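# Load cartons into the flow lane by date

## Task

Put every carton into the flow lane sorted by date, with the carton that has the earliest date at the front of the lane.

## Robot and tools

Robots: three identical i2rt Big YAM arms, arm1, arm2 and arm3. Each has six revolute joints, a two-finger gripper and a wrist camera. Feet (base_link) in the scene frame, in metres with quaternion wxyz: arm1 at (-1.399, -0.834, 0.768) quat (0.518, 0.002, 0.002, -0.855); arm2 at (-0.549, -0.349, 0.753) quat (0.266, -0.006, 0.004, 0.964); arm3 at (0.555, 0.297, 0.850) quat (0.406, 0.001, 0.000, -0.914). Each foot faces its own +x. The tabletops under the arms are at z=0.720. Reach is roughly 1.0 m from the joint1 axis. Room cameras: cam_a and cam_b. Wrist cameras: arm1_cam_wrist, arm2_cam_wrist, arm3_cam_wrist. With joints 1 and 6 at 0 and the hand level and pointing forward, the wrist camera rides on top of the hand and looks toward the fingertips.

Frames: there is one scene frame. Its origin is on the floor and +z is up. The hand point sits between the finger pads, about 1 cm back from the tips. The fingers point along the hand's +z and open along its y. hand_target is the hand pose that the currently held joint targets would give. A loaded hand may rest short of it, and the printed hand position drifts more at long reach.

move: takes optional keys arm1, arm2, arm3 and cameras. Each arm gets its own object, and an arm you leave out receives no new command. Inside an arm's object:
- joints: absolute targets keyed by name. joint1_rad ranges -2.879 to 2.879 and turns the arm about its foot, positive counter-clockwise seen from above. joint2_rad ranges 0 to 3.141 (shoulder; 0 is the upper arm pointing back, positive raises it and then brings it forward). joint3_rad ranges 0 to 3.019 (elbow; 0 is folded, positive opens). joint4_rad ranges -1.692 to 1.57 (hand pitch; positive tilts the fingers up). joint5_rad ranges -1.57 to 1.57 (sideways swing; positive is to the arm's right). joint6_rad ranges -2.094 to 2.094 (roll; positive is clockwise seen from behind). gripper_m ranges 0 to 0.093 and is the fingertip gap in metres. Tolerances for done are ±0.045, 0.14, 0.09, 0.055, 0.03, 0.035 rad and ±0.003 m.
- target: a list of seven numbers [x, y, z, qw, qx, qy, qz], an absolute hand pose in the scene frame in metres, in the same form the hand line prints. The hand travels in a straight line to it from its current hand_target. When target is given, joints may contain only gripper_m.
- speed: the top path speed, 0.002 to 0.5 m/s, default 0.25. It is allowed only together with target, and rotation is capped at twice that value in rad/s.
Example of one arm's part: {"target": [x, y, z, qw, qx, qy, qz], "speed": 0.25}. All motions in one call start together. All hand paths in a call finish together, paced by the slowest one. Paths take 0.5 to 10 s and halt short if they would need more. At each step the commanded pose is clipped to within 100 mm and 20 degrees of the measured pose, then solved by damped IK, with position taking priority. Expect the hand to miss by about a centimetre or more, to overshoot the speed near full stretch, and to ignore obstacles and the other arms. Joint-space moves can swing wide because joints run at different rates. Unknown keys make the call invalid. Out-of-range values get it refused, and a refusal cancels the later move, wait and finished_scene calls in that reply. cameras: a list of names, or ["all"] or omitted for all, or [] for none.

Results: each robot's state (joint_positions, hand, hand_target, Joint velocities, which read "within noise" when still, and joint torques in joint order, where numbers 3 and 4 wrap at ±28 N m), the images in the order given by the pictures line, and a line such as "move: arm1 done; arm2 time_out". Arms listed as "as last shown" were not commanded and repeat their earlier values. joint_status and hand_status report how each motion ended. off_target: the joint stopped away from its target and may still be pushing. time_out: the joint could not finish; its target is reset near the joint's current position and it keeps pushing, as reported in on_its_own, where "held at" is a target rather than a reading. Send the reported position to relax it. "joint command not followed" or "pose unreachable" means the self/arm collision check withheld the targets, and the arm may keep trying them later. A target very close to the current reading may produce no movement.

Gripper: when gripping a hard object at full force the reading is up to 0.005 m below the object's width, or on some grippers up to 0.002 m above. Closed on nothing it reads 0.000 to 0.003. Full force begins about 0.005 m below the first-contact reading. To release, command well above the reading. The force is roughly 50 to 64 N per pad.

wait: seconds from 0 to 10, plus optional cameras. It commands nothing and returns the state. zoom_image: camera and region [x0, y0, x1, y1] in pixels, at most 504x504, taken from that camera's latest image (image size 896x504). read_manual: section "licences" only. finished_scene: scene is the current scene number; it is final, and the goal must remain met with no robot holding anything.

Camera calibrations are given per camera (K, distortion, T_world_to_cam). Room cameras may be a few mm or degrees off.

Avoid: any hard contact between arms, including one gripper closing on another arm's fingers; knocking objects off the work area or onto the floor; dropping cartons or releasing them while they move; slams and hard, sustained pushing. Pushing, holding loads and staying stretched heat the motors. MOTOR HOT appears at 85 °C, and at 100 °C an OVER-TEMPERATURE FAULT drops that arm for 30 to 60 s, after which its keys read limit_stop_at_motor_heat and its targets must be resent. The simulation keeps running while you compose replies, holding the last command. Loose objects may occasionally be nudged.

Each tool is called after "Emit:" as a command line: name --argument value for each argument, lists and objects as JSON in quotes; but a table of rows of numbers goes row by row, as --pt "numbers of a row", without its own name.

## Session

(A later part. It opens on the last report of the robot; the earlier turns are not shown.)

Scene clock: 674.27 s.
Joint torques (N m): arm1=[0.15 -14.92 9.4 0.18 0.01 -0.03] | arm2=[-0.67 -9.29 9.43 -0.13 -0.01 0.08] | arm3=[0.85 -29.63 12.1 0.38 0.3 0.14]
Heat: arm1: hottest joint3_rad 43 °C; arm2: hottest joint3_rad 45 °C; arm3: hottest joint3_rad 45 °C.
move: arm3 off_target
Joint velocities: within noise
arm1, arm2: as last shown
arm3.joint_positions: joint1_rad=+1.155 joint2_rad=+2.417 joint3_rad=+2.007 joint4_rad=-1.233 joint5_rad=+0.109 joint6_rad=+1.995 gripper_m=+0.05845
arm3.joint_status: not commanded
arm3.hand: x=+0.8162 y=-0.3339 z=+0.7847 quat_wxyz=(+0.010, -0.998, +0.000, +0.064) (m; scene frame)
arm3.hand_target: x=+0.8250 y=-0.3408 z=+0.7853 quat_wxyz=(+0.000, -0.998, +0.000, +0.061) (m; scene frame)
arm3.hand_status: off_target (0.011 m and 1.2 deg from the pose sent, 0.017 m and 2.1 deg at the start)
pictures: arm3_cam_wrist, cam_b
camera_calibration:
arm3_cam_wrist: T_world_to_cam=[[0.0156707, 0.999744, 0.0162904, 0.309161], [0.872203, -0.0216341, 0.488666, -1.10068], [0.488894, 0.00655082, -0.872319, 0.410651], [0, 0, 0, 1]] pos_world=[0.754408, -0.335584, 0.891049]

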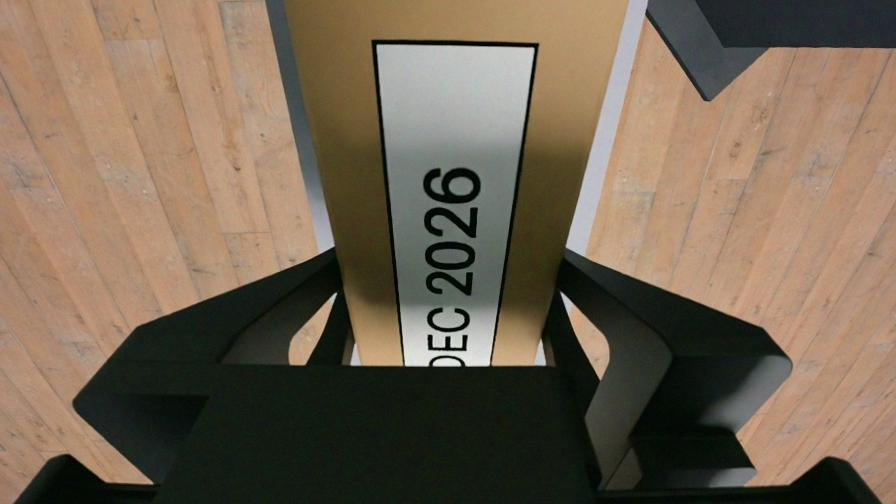

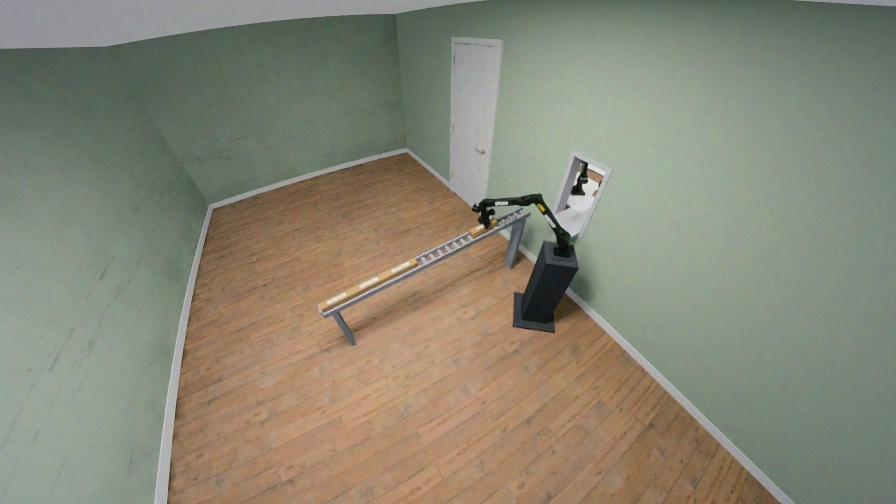

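Emit:
move --arm3 '{"target": [0.829, -0.343, 0.772, 0, -0.99813, 0, 0.061], "speed": 0.05}' --cameras '[]'

Emit:
move --arm3 '{"target": [0.829, -0.343, 0.76, 0, -0.99813, 0, 0.061], "speed": 0.05}' --cameras '["arm3_cam_wrist", "cam_b"]'

Emit:
zoom_image --camera "cam_b" --region '[440, 180, 530, 240]'

Scene clock: 681.90 s.
Joint torques (N m): arm1=[0.15 -14.97 9.39 0.2 0.01 -0.03] | arm2=[-0.62 -9.29 9.42 -0.14 -0.01 0.08] | arm3=[1.08 -28.04 13.27 0.46 0.31 0.17]
Heat: arm1: hottest joint3_rad 43 °C; arm2: hottest joint3_rad 45 °C; arm3: hottest joint3_rad 45 °C.
move: arm3 off_target
Joint velocities: within noise
arm1, arm2: as last shown
arm3.joint_positions: joint1_rad=+1.155 joint2_rad=+2.427 joint3_rad=+2.007 joint4_rad=-1.223 joint5_rad=+0.109 joint6_rad=+1.997 gripper_m=+0.05845
arm3.joint_status: not commanded
arm3.hand: x=+0.8165 y=-0.3344 z=+0.7780 quat_wxyz=(+0.010, -0.998, +0.001, +0.063) (m; scene frame)
arm3.hand_target: x=+0.8289 y=-0.3424 z=+0.7724 quat_wxyz=(+0.000, -0.998, +0.000, +0.061) (m; scene frame)
arm3.hand_status: off_target (0.016 m and 1.2 deg from the pose sent, 0.020 m and 1.3 deg at the start)
pictures: none
No camera images: "cameras" was empty.

Scene clock: 682.87 s.
Joint torques (N m): arm1=[0.09 -14.97 9.39 0.21 0.01 -0.03] | arm2=[-0.56 -9.29 9.44 -0.13 -0.01 0.08] | arm3=[1.08 -26.87 12.85 0.68 0.31 0.17]
Heat: arm1: hottest joint3_rad 43 °C; arm2: hottest joint3_rad 45 °C; arm3: hottest joint3_rad 45 °C.
move: arm3 off_target
Joint velocities: within noise
arm1: as last shown
arm2.joint_positions: joint1_rad=-1.399 joint2_rad=+1.292 joint3_rad=+1.099 joint4_rad=-1.379 joint5_rad=+0.002 joint6_rad=+1.187 gripper_m=+0.06073
arm2.joint_status: not commanded
arm2.hand: x=-0.4213 y=-0.0136 z=+0.9446 quat_wxyz=(-0.005, +0.008, -1.000, +0.007) (m; scene frame)
arm2.hand_target: x=-0.4209 y=-0.0186 z=+0.9474 quat_wxyz=(-0.005, +0.000, -1.000, +0.006) (m; scene frame)
arm2.hand_status: not commanded
arm3.joint_positions: joint1_rad=+1.155 joint2_rad=+2.429 joint3_rad=+2.007 joint4_rad=-1.208 joint5_rad=+0.109 joint6_rad=+1.997 gripper_m=+0.05845
arm3.joint_status: not commanded
arm3.hand: x=+0.8178 y=-0.3373 z=+0.7765 quat_wxyz=(+0.004, -0.998, +0.001, +0.061) (m; scene frame)
arm3.hand_target: x=+0.8287 y=-0.3421 z=+0.7604 quat_wxyz=(+0.000, -0.998, +0.000, +0.061) (m; scene frame)
arm3.hand_status: off_target (0.021 m and 0.5 deg from the pose sent, 0.023 m and 1.2 deg at the start)
pictures: arm3_cam_wrist, cam_b
camera_calibration:
arm3_cam_wrist: T_world_to_cam=[[0.0183152, 0.999823, 0.00440783, 0.319702], [0.869387, -0.0181028, 0.493801, -1.09866], [0.493793, -0.00521195, -0.869564, 0.392658], [0, 0, 0, 1]] pos_world=[0.75541, -0.337488, 0.88255]

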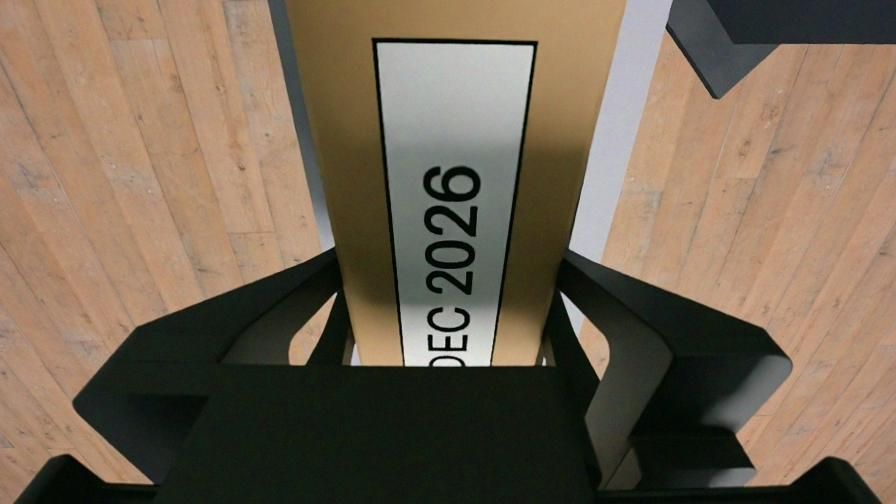

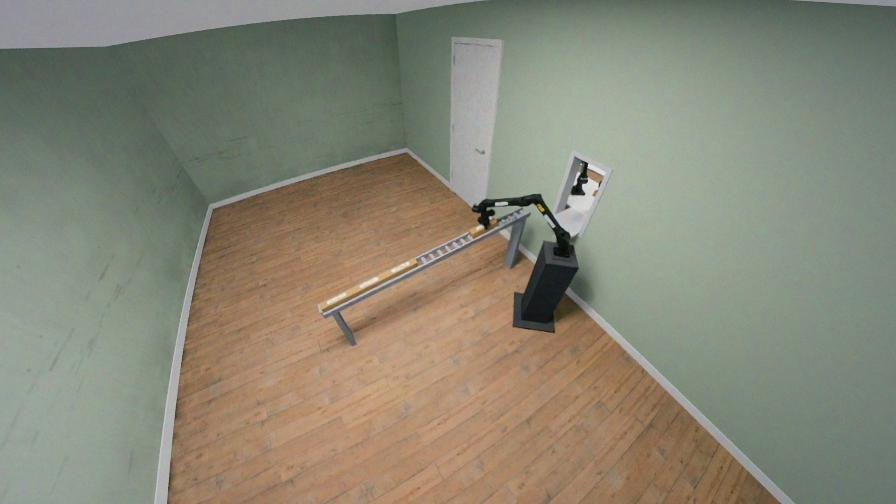

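Scaled by 5.600 from the camera's 896x504 image, which has a finer 1280x720 frame.

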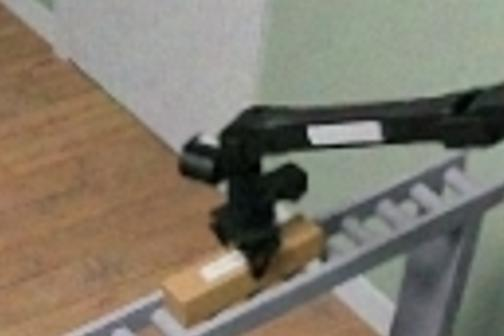

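Emit:
move --arm3 '{"joints": {"gripper_m": 0.093}}' --cameras '["arm3_cam_wrist", "cam_b"]'

Emit:
zoom_image --camera "cam_b" --region '[400, 180, 530, 270]'

Scene clock: 688.77 s.
Joint torques (N m): arm1=[0.15 -14.92 9.4 0.21 0.01 -0.03] | arm2=[-0.56 -9.35 9.43 -0.12 0 0.08] | arm3=[0.62 -27.11 12.83 0.31 0.29 0.15]
Heat: arm1: hottest joint3_rad 43 °C; arm2: hottest joint3_rad 45 °C; arm3: hottest joint3_rad 45 °C.
move: arm3 done
Joint velocities: within noise
arm1.joint_positions: joint1_rad=+1.007 joint2_rad=+1.506 joint3_rad=+1.495 joint4_rad=-1.499 joint5_rad=+0.002 joint6_rad=+0.006 gripper_m=+0.09295
arm1.joint_status: not commanded
arm1.hand: x=-1.1680 y=-1.2352 z=+1.0291 quat_wxyz=(-0.025, -0.501, -0.865, +0.013) (m; scene frame)
arm1.hand_target: x=-1.1706 y=-1.2370 z=+1.0337 quat_wxyz=(-0.030, -0.502, -0.864, +0.015) (m; scene frame)
arm1.hand_status: not commanded
arm2: as last shown
arm3.joint_positions: joint1_rad=+1.161 joint2_rad=+2.434 joint3_rad=+2.007 joint4_rad=-1.198 joint5_rad=+0.110 joint6_rad=+1.998 gripper_m=+0.09286
arm3.joint_status: all done
arm3.hand: x=+0.8221 y=-0.3370 z=+0.7730 quat_wxyz=(+0.002, -0.998, -0.001, +0.060) (m; scene frame)
arm3.hand_target: x=+0.8288 y=-0.3421 z=+0.7605 quat_wxyz=(+0.000, -0.998, +0.000, +0.061) (m; scene frame)
arm3.hand_status: not commanded
pictures: arm3_cam_wrist, cam_b
camera_calibration:
arm3_cam_wrist: T_world_to_cam=[[0.0133334, 0.999911, -0.000614973, 0.327362], [0.868803, -0.0112807, 0.495029, -1.0989], [0.494978, -0.00713474, -0.868876, 0.385392], [0, 0, 0, 1]] pos_world=[0.759606, -0.33698, 0.879049]

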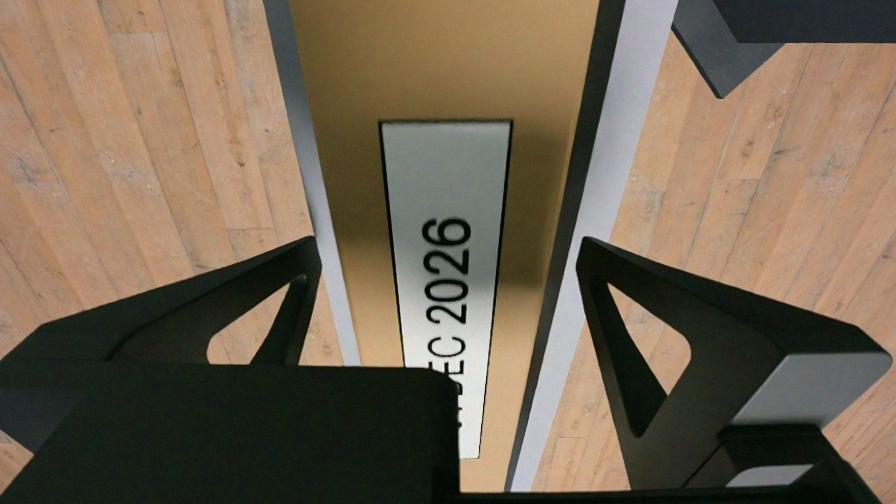

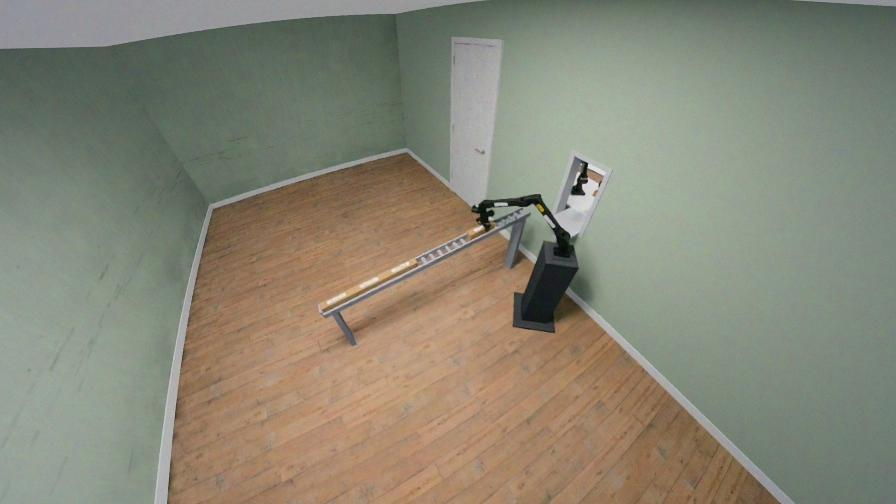

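Scaled by 3.877 from the camera's 896x504 image, which has a finer 1280x720 frame.

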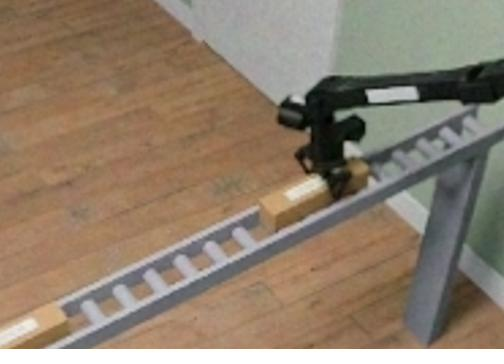

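Emit:
move --arm3 '{"target": [0.829, -0.336, 0.90, 0, -0.99813, 0, 0.061], "speed": 0.25}' --cameras '["arm3_cam_wrist", "cam_b"]'

Emit:
zoom_image --camera "cam_b" --region '[400, 180, 530, 270]'

Scene clock: 692.40 s.
Joint torques (N m): arm1=[0.09 -14.92 9.4 0.2 0.01 -0.03] | arm2=[-0.62 -9.29 9.44 -0.12 -0.01 0.08] | arm3=[1.03 -27.69 13.75 -0.24 0.26 0.15]
Heat: arm1: hottest joint3_rad 43 °C; arm2: hottest joint3_rad 45 °C; arm3: hottest joint3_rad 45 °C.
move: arm3 off_target
Joint velocities: within noise
arm1, arm2: as last shown
arm3.joint_positions: joint1_rad=+1.161 joint2_rad=+2.285 joint3_rad=+2.088 joint4_rad=-1.427 joint5_rad=+0.110 joint6_rad=+2.003 gripper_m=+0.09294
arm3.joint_status: not commanded
arm3.hand: x=+0.8195 y=-0.3318 z=+0.9033 quat_wxyz=(+0.002, -0.998, +0.001, +0.060) (m; scene frame)
arm3.hand_target: x=+0.8290 y=-0.3356 z=+0.9002 quat_wxyz=(+0.000, -0.998, +0.000, +0.061) (m; scene frame)
arm3.hand_status: off_target (0.011 m and 0.3 deg from the pose sent, 0.127 m and 0.3 deg at the start)
pictures: arm3_cam_wrist, cam_b
camera_calibration:
arm3_cam_wrist: T_world_to_cam=[[0.0178298, 0.99984, -0.00109455, 0.319041], [0.868771, -0.0149506, 0.494988, -1.16219], [0.494893, -0.00977644, -0.868899, 0.499056], [0, 0, 0, 1]] pos_world=[0.757009, -0.331487, 1.00925]

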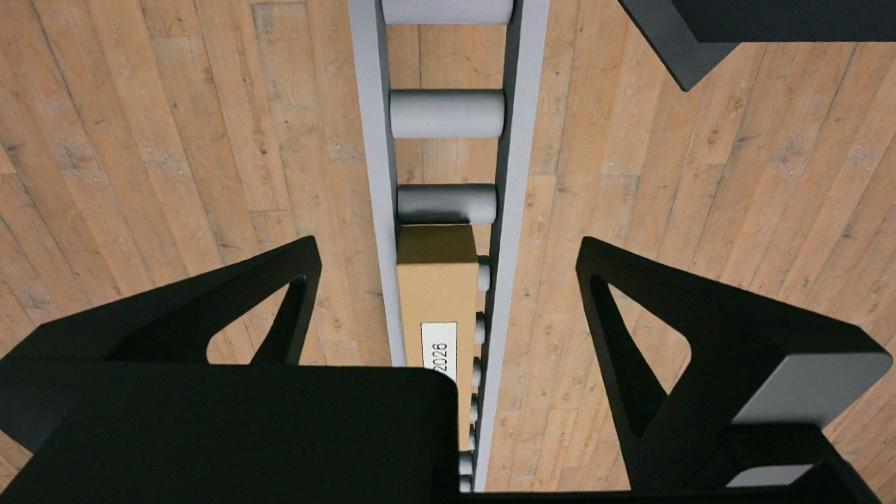

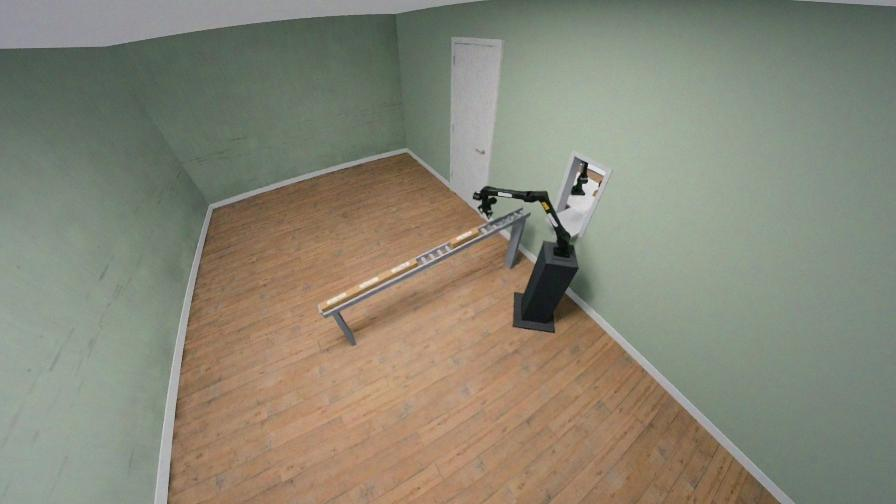

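Scaled by 3.877 from the camera's 896x504 image, which has a finer 1280x720 frame.

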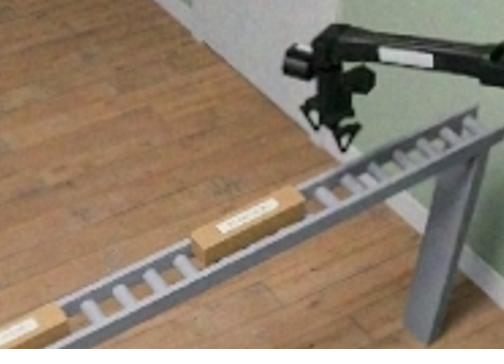

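Emit:
move --arm2 '{"target": [-0.004, 0.0185, 0.915, 0, 0, 1, 0], "speed": 0.3}' --arm3 '{"joints": {"joint1_rad": -0.2147, "joint2_rad": 1.269, "joint3_rad": 0.9586, "joint4_rad": -1.26, "joint5_rad": 0, "joint6_rad": 0.621, "gripper_m": 0.093}}' --cameras '["cam_b"]'

Emit:
zoom_image --camera "cam_b" --region '[380, 180, 530, 280]'

Emit:
move --arm2 '{"target": [-0.004, 0.0185, 0.785, 0, 0, 1, 0], "speed": 0.2}' --cameras '[]'

Emit:
move --arm2 '{"target": [-0.004, 0.0185, 0.771, 0, 0, 1, 0], "speed": 0.06}' --cameras '["arm2_cam_wrist"]'

Scene clock: 730.53 s.
Joint torques (N m): arm1=[0.09 -14.97 9.4 0.21 0.01 -0.03] | arm2=[-0.09 -20.25 15.69 -0.1 -0.08 -0.11] | arm3=[-0.44 -12.63 10.3 0.21 -0.02 -0.02]
Heat: arm1: hottest joint3_rad 43 °C; arm2: hottest joint3_rad 46 °C; arm3: hottest joint3_rad 46 °C.
move: arm2 off_target; arm3 done
Joint velocities: within noise
arm1: as last shown
arm2.joint_positions: joint1_rad=-2.017 joint2_rad=+2.097 joint3_rad=+1.997 joint4_rad=-1.524 joint5_rad=-0.012 joint6_rad=+0.598 gripper_m=+0.06073
arm2.joint_status: not commanded
arm2.hand: x=-0.0192 y=+0.0062 z=+0.8944 quat_wxyz=(+0.020, -0.007, -1.000, +0.015) (m; scene frame)
arm2.hand_target: x=-0.0053 y=+0.0175 z=+0.9152 quat_wxyz=(-0.001, +0.000, -1.000, +0.000) (m; scene frame)
arm2.hand_status: off_target (0.028 m and 3.0 deg from the pose sent, 0.420 m and 1.3 deg at the start)
arm3.joint_positions: joint1_rad=-0.208 joint2_rad=+1.280 joint3_rad=+0.960 joint4_rad=-1.255 joint5_rad=+0.003 joint6_rad=+0.629 gripper_m=+0.09295
arm3.joint_status: all done
arm3.hand: x=+0.2787 y=+0.0984 z=+0.9965 quat_wxyz=(+0.002, -1.000, +0.000, -0.002) (m; scene frame)
arm3.hand_target: x=+0.2793 y=+0.1011 z=+0.9992 quat_wxyz=(+0.000, -1.000, +0.000, -0.001) (m; scene frame)
arm3.hand_status: not commanded
pictures: cam_b

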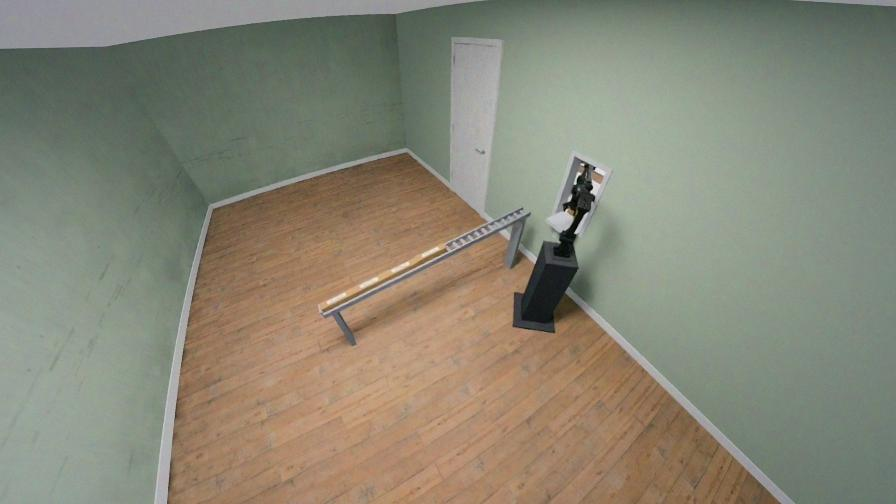

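Scaled by 3.360 from the camera's 896x504 image, which has a finer 1280x720 frame.

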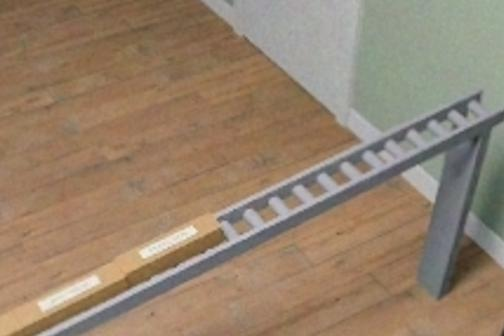

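Scene clock: 731.93 s.
Joint torques (N m): arm1=[0.15 -14.92 9.4 0.17 0 -0.03] | arm2=[0.09 -22.36 9.83 0.55 -0.05 -0.1] | arm3=[-0.5 -12.57 10.32 0.17 0 -0.03]
Heat: arm1: hottest joint3_rad 43 °C; arm2: hottest joint3_rad 47 °C; arm3: hottest joint3_rad 46 °C.
move: arm2 done
Joint velocities: within noise
arm1, arm3: as last shown
arm2.joint_positions: joint1_rad=-2.017 joint2_rad=+2.194 joint3_rad=+1.852 joint4_rad=-1.251 joint5_rad=-0.013 joint6_rad=+0.598 gripper_m=+0.06073
arm2.joint_status: not commanded
arm2.hand: x=-0.0061 y=+0.0130 z=+0.7782 quat_wxyz=(+0.008, -0.007, -1.000, +0.007) (m; scene frame)
arm2.hand_target: x=-0.0040 y=+0.0184 z=+0.7850 quat_wxyz=(+0.000, +0.000, -1.000, +0.000) (m; scene frame)
arm2.hand_status: done (0.009 m and 1.4 deg from the pose sent, 0.111 m and 3.0 deg at the start)
pictures: none
No camera images: "cameras" was empty.

Scene clock: 732.90 s.
Joint torques (N m): arm1=[0.21 -14.86 9.4 0.18 0 -0.03] | arm2=[0.15 -21.25 8.73 0.65 -0.06 -0.09] | arm3=[-0.5 -12.51 10.28 0.17 -0.01 -0.03]
Heat: arm1: hottest joint3_rad 43 °C; arm2: hottest joint3_rad 47 °C; arm3: hottest joint3_rad 46 °C.
move: arm2 done
Joint velocities: within noise
arm1, arm3: as last shown
arm2.joint_positions: joint1_rad=-2.017 joint2_rad=+2.194 joint3_rad=+1.852 joint4_rad=-1.224 joint5_rad=-0.013 joint6_rad=+0.598 gripper_m=+0.06073
arm2.joint_status: not commanded
arm2.hand: x=-0.0005 y=+0.0167 z=+0.7781 quat_wxyz=(-0.003, -0.006, -1.000, -0.001) (m; scene frame)
arm2.hand_target: x=-0.0040 y=+0.0183 z=+0.7710 quat_wxyz=(+0.000, +0.000, -1.000, +0.000) (m; scene frame)
arm2.hand_status: done (0.008 m and 0.8 deg from the pose sent, 0.009 m and 1.4 deg at the start)
pictures: arm2_cam_wrist
camera_calibration:
arm2_cam_wrist: T_world_to_cam=[[-0.00797697, -0.999905, 0.0112204, 0.00596771], [-0.828281, 0.0128937, 0.560164, -0.428472], [-0.560256, -0.00482525, -0.828306, 0.767246], [0, 0, 0, 1]] pos_world=[0.0750062, 0.0151939, 0.875462]

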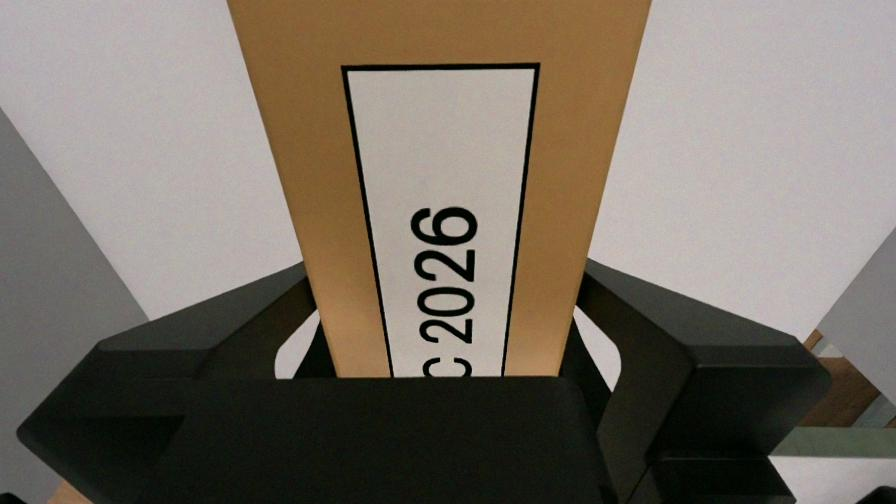

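Emit:
move --arm2 '{"joints": {"gripper_m": 0.093}}' --cameras '[]'

Emit:
move --arm2 '{"target": [-0.004, 0.0185, 0.90, 0, 0, 1, 0], "speed": 0.3}' --cameras '[]'

Emit:
move --arm2 '{"target": [-0.23, 0.0, 0.92, 0, 0, 1, 0], "speed": 0.4}' --arm3 '{"target": [0.12, 0.055, 0.95, 0, -1, 0, 0], "speed": 0.3}' --cameras '[]'

Emit:
move --arm2 '{"joints": {"joint1_rad": 2.256, "joint2_rad": 1.6148, "joint3_rad": 1.4489, "joint4_rad": -1.405, "joint5_rad": 0, "joint6_rad": -0.305}}' --arm3 '{"target": [-0.034, 0.021, 0.90, 0, -1, 0, 0], "speed": 0.3}' --cameras '["arm2_cam_wrist", "arm3_cam_wrist"]'

Emit:
move --arm3 '{"target": [-0.034, 0.021, 0.782, 0, -1, 0, 0], "speed": 0.15}' --cameras '["arm3_cam_wrist"]'

Scene clock: 738.67 s.
Joint torques (N m): arm1=[0.15 -14.97 9.4 0.2 0.01 -0.03] | arm2=[0.09 -21.42 8.75 0.66 -0.06 -0.1] | arm3=[-0.44 -12.57 10.26 0.17 0 -0.02]
Heat: arm1: hottest joint3_rad 43 °C; arm2: hottest joint3_rad 47 °C; arm3: hottest joint3_rad 46 °C.
move: arm2 done
Joint velocities: within noise
arm1, arm3: as last shown
arm2.joint_positions: joint1_rad=-2.017 joint2_rad=+2.194 joint3_rad=+1.852 joint4_rad=-1.223 joint5_rad=-0.013 joint6_rad=+0.598 gripper_m=+0.09284
arm2.joint_status: all done
arm2.hand: x=-0.0004 y=+0.0169 z=+0.7786 quat_wxyz=(-0.004, -0.006, -1.000, -0.001) (m; scene frame)
arm2.hand_target: x=-0.0040 y=+0.0184 z=+0.7710 quat_wxyz=(+0.000, +0.000, -1.000, +0.000) (m; scene frame)
arm2.hand_status: not commanded
pictures: none
No camera images: "cameras" was empty.

Scene clock: 740.13 s.
Joint torques (N m): arm1=[0.21 -14.97 9.4 0.21 0 -0.03] | arm2=[-0.09 -18.84 13.81 -0.08 -0.05 -0.11] | arm3=[-0.21 -12.57 10.29 0.21 -0.01 -0.03]
Heat: arm1: hottest joint3_rad 43 °C; arm2: hottest joint3_rad 47 °C; arm3: hottest joint3_rad 46 °C.
move: arm2 off_target
Joint velocities: within noise
arm1, arm3: as last shown
arm2.joint_positions: joint1_rad=-2.017 joint2_rad=+2.089 joint3_rad=+1.993 joint4_rad=-1.490 joint5_rad=-0.013 joint6_rad=+0.598 gripper_m=+0.09294
arm2.joint_status: not commanded
arm2.hand: x=-0.0134 y=+0.0103 z=+0.8977 quat_wxyz=(+0.005, -0.006, -1.000, +0.004) (m; scene frame)
arm2.hand_target: x=-0.0044 y=+0.0182 z=+0.8999 quat_wxyz=(-0.001, +0.000, -1.000, +0.000) (m; scene frame)
arm2.hand_status: off_target (0.013 m and 1.1 deg from the pose sent, 0.121 m and 0.8 deg at the start)
pictures: none
No camera images: "cameras" was empty.

Scene clock: 741.80 s.
Joint torques (N m): arm1=[0.15 -14.92 9.4 0.2 0 -0.03] | arm2=[-0.03 -12.92 8.68 0.72 0.11 0.08] | arm3=[-0.26 -17.2 14.13 0.24 0.03 -0.03]
Heat: arm1: hottest joint3_rad 43 °C; arm2: hottest joint3_rad 47 °C; arm3: hottest joint3_rad 46 °C.
move: arm2 done; arm3 off_target
Joint velocities: within noise
arm1: as last shown
arm2.joint_positions: joint1_rad=-1.783 joint2_rad=+1.598 joint3_rad=+1.370 joint4_rad=-1.332 joint5_rad=-0.017 joint6_rad=+0.810 gripper_m=+0.09294
arm2.joint_status: not commanded
arm2.hand: x=-0.2281 y=+0.0014 z=+0.9271 quat_wxyz=(-0.002, +0.005, -1.000, -0.004) (m; scene frame)
arm2.hand_target: x=-0.2300 y=-0.0001 z=+0.9200 quat_wxyz=(+0.000, +0.000, -1.000, +0.000) (m; scene frame)
arm2.hand_status: done (0.008 m and 0.7 deg from the pose sent, 0.218 m and 1.1 deg at the start)
arm3.joint_positions: joint1_rad=-0.318 joint2_rad=+1.693 joint3_rad=+1.273 joint4_rad=-1.166 joint5_rad=+0.003 joint6_rad=+0.519 gripper_m=+0.09295
arm3.joint_status: not commanded
arm3.hand: x=+0.1367 y=+0.0603 z=+0.9455 quat_wxyz=(+0.005, -1.000, +0.000, -0.007) (m; scene frame)
arm3.hand_target: x=+0.1204 y=+0.0554 z=+0.9502 quat_wxyz=(+0.000, -1.000, +0.000, +0.000) (m; scene frame)
arm3.hand_status: off_target (0.018 m and 1.0 deg from the pose sent, 0.171 m and 0.3 deg at the start)
pictures: none
No camera images: "cameras" was empty.

Scene clock: 744.53 s.
Joint torques (N m): arm1=[0.21 -14.97 9.39 0.18 0.01 -0.03] | arm2=[-0.03 -13.8 11.62 -0.13 -0.01 -0.11] | arm3=[-0.32 -24.53 14.63 0.02 0 -0.03]
Heat: arm1: hottest joint3_rad 43 °C; arm2: hottest joint3_rad 48 °C; arm3: hottest joint3_rad 46 °C.
move: arm2 done; arm3 off_target
Joint velocities: within noise
arm1.joint_positions: joint1_rad=+1.007 joint2_rad=+1.506 joint3_rad=+1.495 joint4_rad=-1.499 joint5_rad=+0.002 joint6_rad=+0.006 gripper_m=+0.09295
arm1.joint_status: not commanded
arm1.hand: x=-1.1680 y=-1.2352 z=+1.0291 quat_wxyz=(-0.025, -0.501, -0.865, +0.013) (m; scene frame)
arm1.hand_target: x=-1.1706 y=-1.2370 z=+1.0337 quat_wxyz=(-0.030, -0.502, -0.864, +0.015) (m; scene frame)
arm1.hand_status: not commanded
arm2.joint_positions: joint1_rad=+2.256 joint2_rad=+1.618 joint3_rad=+1.427 joint4_rad=-1.397 joint5_rad=-0.001 joint6_rad=-0.296 gripper_m=+0.09303
arm2.joint_status: all done
arm2.hand: x=-0.4810 y=-0.8203 z=+0.9464 quat_wxyz=(+0.002, +0.535, +0.845, +0.004) (m; scene frame)
arm2.hand_target: x=-0.4807 y=-0.8247 z=+0.9564 quat_wxyz=(+0.007, +0.531, +0.847, -0.002) (m; scene frame)
arm2.hand_status: not commanded
arm3.joint_positions: joint1_rad=-0.391 joint2_rad=+2.115 joint3_rad=+1.794 joint4_rad=-1.255 joint5_rad=+0.003 joint6_rad=+0.448 gripper_m=+0.09295
arm3.joint_status: not commanded
arm3.hand: x=-0.0210 y=+0.0237 z=+0.9021 quat_wxyz=(+0.002, -1.000, +0.001, -0.003) (m; scene frame)
arm3.hand_target: x=-0.0335 y=+0.0213 z=+0.8999 quat_wxyz=(+0.000, -1.000, +0.000, +0.000) (m; scene frame)
arm3.hand_status: off_target (0.013 m and 0.4 deg from the pose sent, 0.181 m and 1.0 deg at the start)
pictures: arm2_cam_wrist, arm3_cam_wrist
camera_calibration:
arm2_cam_wrist: T_world_to_cam=[[-0.901843, -0.432052, 0.0032963, -0.793305], [-0.354356, 0.743987, 0.566494, -0.0882746], [-0.247207, 0.50972, -0.824059, 1.20202], [0, 0, 0, 1]] pos_world=[-0.449568, -0.88977, 1.04316]
arm3_cam_wrist: T_world_to_cam=[[0.0184187, 0.999828, 0.00219821, -0.0244329], [0.799993, -0.0160561, 0.599794, -0.522045], [0.599726, -0.00928889, -0.800151, 0.857543], [0, 0, 0, 1]] pos_world=[-0.0962084, 0.0240123, 0.999338]

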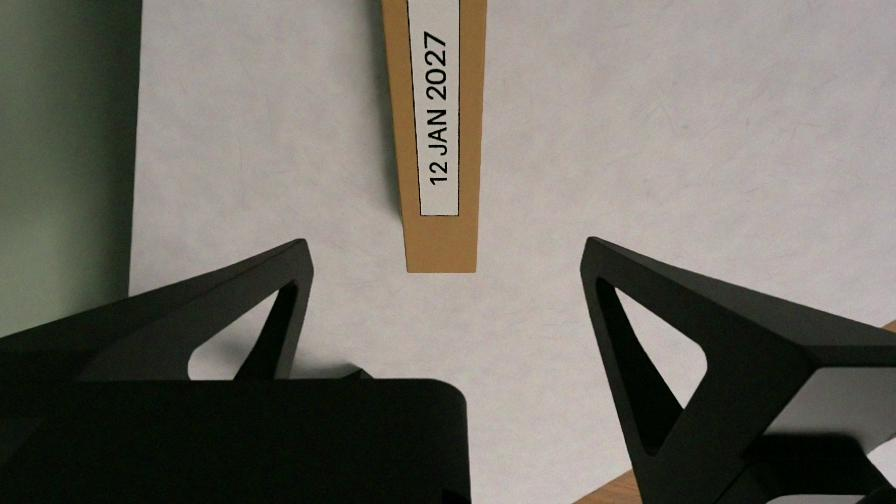

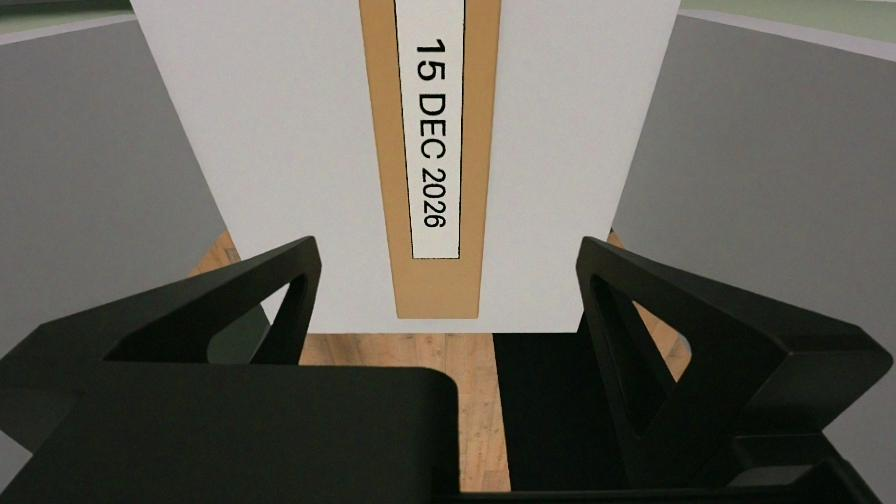

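Scene clock: 746.00 s.
Joint torques (N m): arm1=[0.15 -14.97 9.39 0.21 0.01 -0.02] | arm2=[-0.09 -13.86 11.63 -0.09 -0.01 -0.11] | arm3=[-0.5 -26.11 10.17 0.68 0.01 -0.04]
Heat: arm1: hottest joint3_rad 43 °C; arm2: hottest joint3_rad 48 °C; arm3: hottest joint3_rad 46 °C.
move: arm3 off_target
Joint velocities: within noise
arm1, arm2: as last shown
arm2.hand_target: x=-0.4807 y=-0.8248 z=+0.9564 quat_wxyz=(+0.007, +0.531, +0.847, -0.003) (m; scene frame)
arm3.joint_positions: joint1_rad=-0.391 joint2_rad=+2.257 joint3_rad=+1.743 joint4_rad=-1.046 joint5_rad=+0.003 joint6_rad=+0.448 gripper_m=+0.09295
arm3.joint_status: not commanded
arm3.hand: x=-0.0318 y=+0.0185 z=+0.7953 quat_wxyz=(-0.001, -1.000, +0.001, +0.004) (m; scene frame)
arm3.hand_target: x=-0.0338 y=+0.0211 z=+0.7823 quat_wxyz=(+0.000, -1.000, +0.000, +0.000) (m; scene frame)
arm3.hand_status: off_target (0.014 m and 0.5 deg from the pose sent, 0.121 m and 0.4 deg at the start)
pictures: arm3_cam_wrist
camera_calibration:
arm3_cam_wrist: T_world_to_cam=[[0.0183402, 0.999821, -0.00463481, -0.01333], [0.808213, -0.0120961, 0.588766, -0.440462], [0.588605, -0.014544, -0.80829, 0.784799], [0, 0, 0, 1]] pos_world=[-0.105705, 0.0194139, 0.893613]

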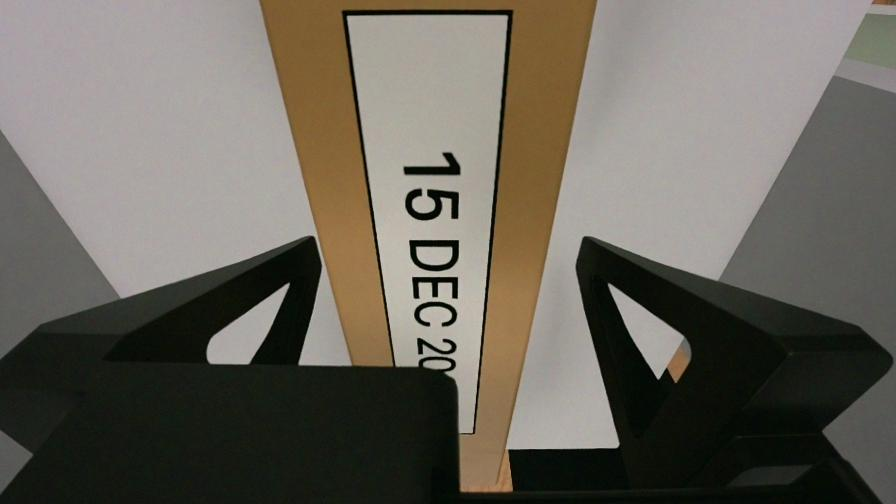

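Emit:
move --arm3 '{"joints": {"gripper_m": 0.05}}' --arm2 '{"target": [-0.4712, -0.8245, 0.742, 0, 0.5307, 0.8476, 0], "speed": 0.25}' --cameras '[]'

Emit:
move --arm3 '{"target": [-0.034, 0.02, 0.95, 0, -1, 0, 0], "speed": 0.25}' --arm2 '{"joints": {"gripper_m": 0.05}}' --cameras '["arm3_cam_wrist"]'

Emit:
move --arm3 '{"target": [0.28, 0.10, 0.98, 0, -1, 0, 0], "speed": 0.35}' --arm2 '{"target": [-0.4712, -0.8245, 0.97, 0, 0.5307, 0.8476, 0], "speed": 0.3}' --cameras '[]'

Emit:
move --arm3 '{"joints": {"joint1_rad": 1.155, "joint2_rad": 2.24, "joint3_rad": 2.06, "joint4_rad": -1.41, "joint5_rad": 0.109, "joint6_rad": 1.99}}' --arm2 '{"joints": {"joint1_rad": -1.406, "joint2_rad": 1.278, "joint3_rad": 1.0935, "joint4_rad": -1.387, "joint5_rad": 0, "joint6_rad": 1.197}}' --cameras '["arm2_cam_wrist", "arm3_cam_wrist"]'

Emit:
move --arm3 '{"target": [0.829, -0.338, 0.80, 0, -0.99813, 0, 0.061], "speed": 0.2}' --cameras '[]'

Emit:
move --arm3 '{"target": [0.829, -0.339, 0.763, 0, -0.99813, 0, 0.061], "speed": 0.06}' --arm2 '{"target": [-0.004, 0.0185, 0.915, 0, 0, 1, 0], "speed": 0.3}' --cameras '["arm3_cam_wrist"]'

Scene clock: 761.40 s.
Joint torques (N m): arm1=[0.21 -14.92 9.4 0.21 0 -0.03] | arm2=[0.73 -13.98 7.73 0.75 0.03 0.07] | arm3=[-0.26 -25.99 10.19 0.69 0.08 -0.02]
Heat: arm1: hottest joint3_rad 43 °C; arm2: hottest joint3_rad 51 °C; arm3: hottest joint3_rad 46 °C.
move: arm2 done; arm3 off_target
Joint velocities: within noise
arm1: as last shown
arm2.joint_positions: joint1_rad=+2.264 joint2_rad=+1.841 joint3_rad=+1.156 joint4_rad=-0.892 joint5_rad=+0.006 joint6_rad=-0.296 gripper_m=+0.09303
arm2.joint_status: not commanded
arm2.hand: x=-0.4762 y=-0.8263 z=+0.7492 quat_wxyz=(+0.003, +0.532, +0.847, -0.002) (m; scene frame)
arm2.hand_target: x=-0.4713 y=-0.8243 z=+0.7420 quat_wxyz=(+0.000, +0.531, +0.848, +0.000) (m; scene frame)
arm2.hand_status: done (0.009 m and 0.4 deg from the pose sent, 0.205 m and 0.8 deg at the start)
arm3.joint_positions: joint1_rad=-0.391 joint2_rad=+2.257 joint3_rad=+1.743 joint4_rad=-1.044 joint5_rad=+0.000 joint6_rad=+0.448 gripper_m=+0.05822
arm3.joint_status: gripper_m off_target (ended at +0.05825, target +0.05000)
arm3.hand: x=-0.0319 y=+0.0180 z=+0.7953 quat_wxyz=(-0.002, -1.000, +0.001, +0.004) (m; scene frame)
arm3.hand_target: x=-0.0338 y=+0.0211 z=+0.7823 quat_wxyz=(+0.000, -1.000, +0.000, +0.000) (m; scene frame)
arm3.hand_status: not commanded
pictures: none
No camera images: "cameras" was empty.

Scene clock: 763.03 s.
Joint torques (N m): arm1=[0.15 -14.97 9.42 0.2 0.01 -0.03] | arm2=[0.44 -13.68 7.61 0.75 0.05 0.06] | arm3=[-0.15 -27.52 15.53 -0.1 0.07 0.01]
Heat: arm1: hottest joint3_rad 43 °C; arm2: hottest joint3_rad 51 °C; arm3: hottest joint3_rad 46 °C.
move: arm2 off_target; arm3 off_target
Joint velocities: within noise
arm1: as last shown
arm2.joint_positions: joint1_rad=+2.267 joint2_rad=+1.841 joint3_rad=+1.156 joint4_rad=-0.892 joint5_rad=+0.005 joint6_rad=-0.295 gripper_m=+0.06051
arm2.joint_status: gripper_m off_target (ended at +0.06053, target +0.05000)
arm2.hand: x=-0.4743 y=-0.8260 z=+0.7492 quat_wxyz=(+0.003, +0.531, +0.848, -0.002) (m; scene frame)
arm2.hand_target: x=-0.4713 y=-0.8243 z=+0.7420 quat_wxyz=(+0.000, +0.531, +0.848, +0.000) (m; scene frame)
arm2.hand_status: not commanded
arm3.joint_positions: joint1_rad=-0.391 joint2_rad=+2.107 joint3_rad=+1.859 joint4_rad=-1.364 joint5_rad=+0.001 joint6_rad=+0.447 gripper_m=+0.05822
arm3.joint_status: not commanded
arm3.hand: x=-0.0178 y=+0.0249 z=+0.9305 quat_wxyz=(+0.009, -1.000, +0.001, -0.020) (m; scene frame)
arm3.hand_target: x=-0.0331 y=+0.0205 z=+0.9503 quat_wxyz=(+0.000, -1.000, +0.000, +0.001) (m; scene frame)
arm3.hand_status: off_target (0.026 m and 2.5 deg from the pose sent, 0.155 m and 0.6 deg at the start; pose on its path clipped on 5 of 49 steps)
pictures: arm3_cam_wrist
camera_calibration:
arm3_cam_wrist: T_world_to_cam=[[0.0169722, 0.999711, 0.017018, -0.0395154], [0.779048, -0.023891, 0.626508, -0.566691], [0.626734, 0.00262461, -0.779229, 0.859167], [0, 0, 0, 1]] pos_world=[-0.0963182, 0.0237102, 1.0252]

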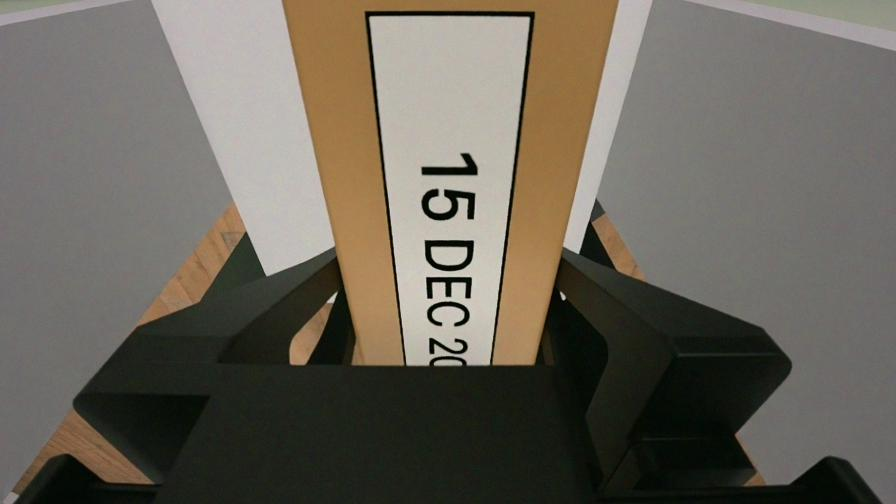

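Scene clock: 764.97 s.
Joint torques (N m): arm1=[0.15 -14.92 9.39 0.21 0.01 -0.03] | arm2=[0.56 -13.04 15.28 -0.31 0 0.09] | arm3=[1.03 -13.33 10.56 -0.05 0.19 0.13]
Heat: arm1: hottest joint3_rad 43 °C; arm2: hottest joint3_rad 51 °C; arm3: hottest joint3_rad 46 °C.
move: arm2 off_target; arm3 done
Joint velocities: within noise
arm1: as last shown
arm2.joint_positions: joint1_rad=+2.269 joint2_rad=+1.613 joint3_rad=+1.417 joint4_rad=-1.444 joint5_rad=+0.005 joint6_rad=-0.295 gripper_m=+0.06051
arm2.joint_status: not commanded
arm2.hand: x=-0.4783 y=-0.8047 z=+0.9455 quat_wxyz=(-0.018, +0.530, +0.848, +0.022) (m; scene frame)
arm2.hand_target: x=-0.4714 y=-0.8228 z=+0.9700 quat_wxyz=(+0.001, +0.531, +0.848, +0.000) (m; scene frame)
arm2.hand_status: off_target (0.032 m and 3.2 deg from the pose sent, 0.221 m and 0.4 deg at the start)
arm3.joint_positions: joint1_rad=-0.223 joint2_rad=+1.303 joint3_rad=+0.916 joint4_rad=-1.193 joint5_rad=-0.002 joint6_rad=+0.617 gripper_m=+0.05822
arm3.joint_status: not commanded
arm3.hand: x=+0.2774 y=+0.1025 z=+0.9732 quat_wxyz=(+0.002, -1.000, +0.002, -0.005) (m; scene frame)
arm3.hand_target: x=+0.2799 y=+0.1001 z=+0.9800 quat_wxyz=(+0.000, -1.000, +0.000, +0.000) (m; scene frame)
arm3.hand_status: done (0.008 m and 0.7 deg from the pose sent, 0.311 m and 2.5 deg at the start)
pictures: none
No camera images: "cameras" was empty.

Scene clock: 767.70 s.
Joint torques (N m): arm1=[0.21 -14.92 9.39 0.2 0.01 -0.03] | arm2=[-0.56 -9.52 9.39 -0.17 -0.02 0.08] | arm3=[0.56 -30.39 15.08 -0.34 0.25 0.14]
Heat: arm1: hottest joint3_rad 43 °C; arm2: hottest joint3_rad 51 °C; arm3: hottest joint3_rad 46 °C.
move: arm2 done; arm3 done
Joint velocities: within noise
arm1: as last shown
arm2.joint_positions: joint1_rad=-1.399 joint2_rad=+1.293 joint3_rad=+1.100 joint4_rad=-1.378 joint5_rad=+0.002 joint6_rad=+1.187 gripper_m=+0.06055
arm2.joint_status: all done
arm2.hand: x=-0.4209 y=-0.0131 z=+0.9444 quat_wxyz=(-0.005, +0.008, -1.000, +0.007) (m; scene frame)
arm2.hand_target: x=-0.4209 y=-0.0185 z=+0.9475 quat_wxyz=(-0.005, -0.001, -1.000, +0.006) (m; scene frame)
arm2.hand_status: not commanded
arm3.joint_positions: joint1_rad=+1.150 joint2_rad=+2.252 joint3_rad=+2.008 joint4_rad=-1.400 joint5_rad=+0.107 joint6_rad=+1.982 gripper_m=+0.05823
arm3.joint_status: all done
arm3.hand: x=+0.8062 y=-0.3191 z=+0.8958 quat_wxyz=(+0.012, -0.998, -0.004, +0.063) (m; scene frame)
arm3.hand_target: x=+0.8149 y=-0.3321 z=+0.9226 quat_wxyz=(-0.013, -0.999, -0.001, +0.053) (m; scene frame)
arm3.hand_status: not commanded
pictures: arm2_cam_wrist, arm3_cam_wrist
camera_calibration:
arm2_cam_wrist: T_world_to_cam=[[0.0200097, -0.999452, 0.0263551, -0.0315692], [-0.830987, -0.00196788, 0.556288, -0.867129], [-0.555932, -0.0330319, -0.830572, 0.672864], [0, 0, 0, 1]] pos_world=[-0.345875, -0.0110323, 1.04207]
arm3_cam_wrist: T_world_to_cam=[[0.00824602, 0.999761, 0.0202464, 0.295172], [0.871488, -0.0171135, 0.490119, -1.14519], [0.490348, 0.0136029, -0.87142, 0.512667], [0, 0, 0, 1]] pos_world=[0.744203, -0.321673, 1.00205]

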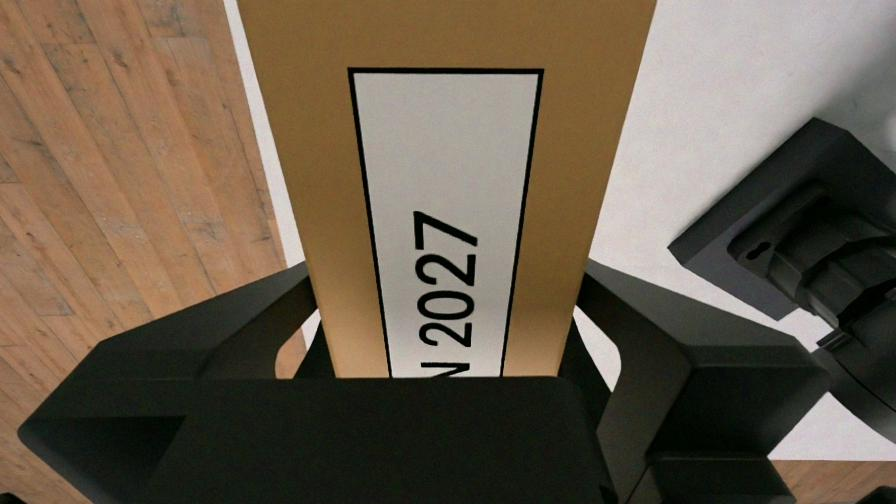

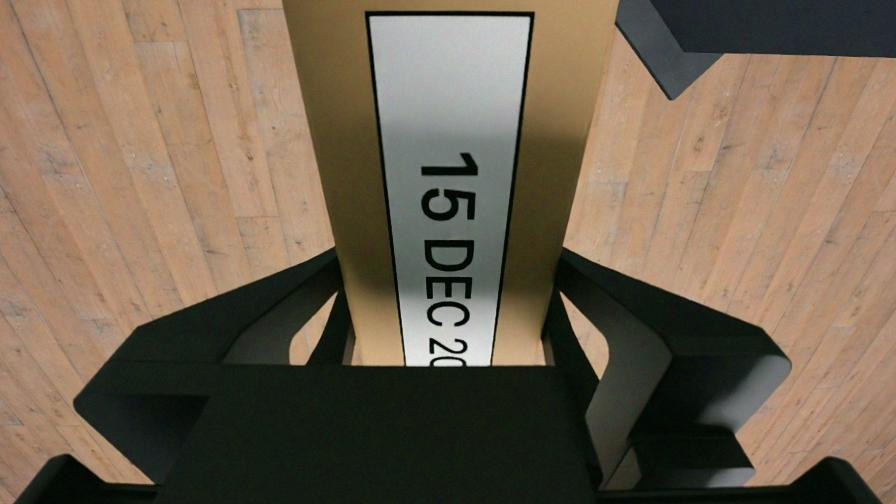

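Scene clock: 769.03 s.
Joint torques (N m): arm1=[0.09 -14.92 9.42 0.2 0 -0.03] | arm2=[-0.62 -9.47 9.39 -0.17 -0.02 0.08] | arm3=[0.97 -31.27 12.05 0.36 0.3 0.15]
Heat: arm1: hottest joint3_rad 43 °C; arm2: hottest joint3_rad 50 °C; arm3: hottest joint3_rad 46 °C.
move: arm3 off_target
Joint velocities: within noise
arm1, arm2: as last shown
arm2.hand_target: x=-0.4209 y=-0.0185 z=+0.9474 quat_wxyz=(-0.005, -0.001, -1.000, +0.006) (m; scene frame)
arm3.joint_positions: joint1_rad=+1.161 joint2_rad=+2.417 joint3_rad=+2.008 joint4_rad=-1.256 joint5_rad=+0.109 joint6_rad=+2.001 gripper_m=+0.05823
arm3.joint_status: not commanded
arm3.hand: x=+0.8177 y=-0.3274 z=+0.7853 quat_wxyz=(+0.020, -0.997, -0.001, +0.068) (m; scene frame)
arm3.hand_target: x=+0.8289 y=-0.3374 z=+0.8003 quat_wxyz=(+0.000, -0.998, +0.000, +0.061) (m; scene frame)
arm3.hand_status: off_target (0.021 m and 2.5 deg from the pose sent, 0.100 m and 1.5 deg at the start)
pictures: none
No camera images: "cameras" was empty.

Scene clock: 771.60 s.
Joint torques (N m): arm1=[0.21 -14.97 9.4 0.2 0.01 -0.02] | arm2=[-0.09 -19.9 15.65 -0.29 -0.08 -0.13] | arm3=[0.85 -28.04 11.3 0.53 0.32 0.14]
Heat: arm1: hottest joint3_rad 43 °C; arm2: hottest joint3_rad 51 °C; arm3: hottest joint3_rad 46 °C.
move: arm2 off_target; arm3 off_target
Joint velocities: within noise
arm1: as last shown
arm2.joint_positions: joint1_rad=-2.017 joint2_rad=+2.096 joint3_rad=+1.998 joint4_rad=-1.524 joint5_rad=-0.012 joint6_rad=+0.598 gripper_m=+0.06055
arm2.joint_status: not commanded
arm2.hand: x=-0.0191 y=+0.0063 z=+0.8948 quat_wxyz=(+0.020, -0.007, -1.000, +0.015) (m; scene frame)
arm2.hand_target: x=-0.0054 y=+0.0175 z=+0.9152 quat_wxyz=(-0.001, +0.000, -1.000, +0.000) (m; scene frame)
arm2.hand_status: off_target (0.028 m and 3.0 deg from the pose sent, 0.419 m and 1.3 deg at the start)
arm3.joint_positions: joint1_rad=+1.161 joint2_rad=+2.429 joint3_rad=+2.008 joint4_rad=-1.201 joint5_rad=+0.109 joint6_rad=+2.002 gripper_m=+0.05823
arm3.joint_status: not commanded
arm3.hand: x=+0.8223 y=-0.3375 z=+0.7765 quat_wxyz=(+0.001, -0.998, +0.001, +0.059) (m; scene frame)
arm3.hand_target: x=+0.8288 y=-0.3385 z=+0.7632 quat_wxyz=(+0.000, -0.998, +0.000, +0.061) (m; scene frame)
arm3.hand_status: off_target (0.015 m and 0.3 deg from the pose sent, 0.027 m and 2.5 deg at the start)
pictures: arm3_cam_wrist
camera_calibration:
arm3_cam_wrist: T_world_to_cam=[[0.0171552, 0.999849, -0.00292103, 0.326482], [0.867692, -0.013436, 0.49692, -1.10201], [0.496806, -0.0110593, -0.867791, 0.384641], [0, 0, 0, 1]] pos_world=[0.759509, -0.336985, 0.882351]

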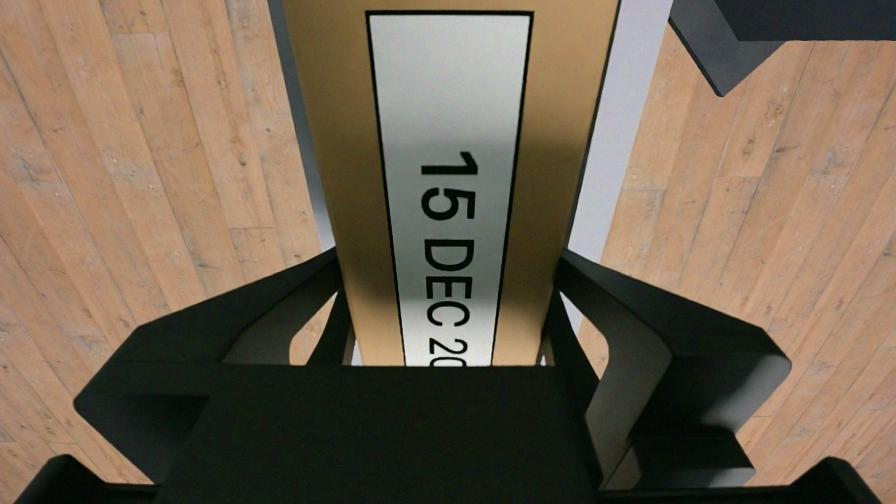

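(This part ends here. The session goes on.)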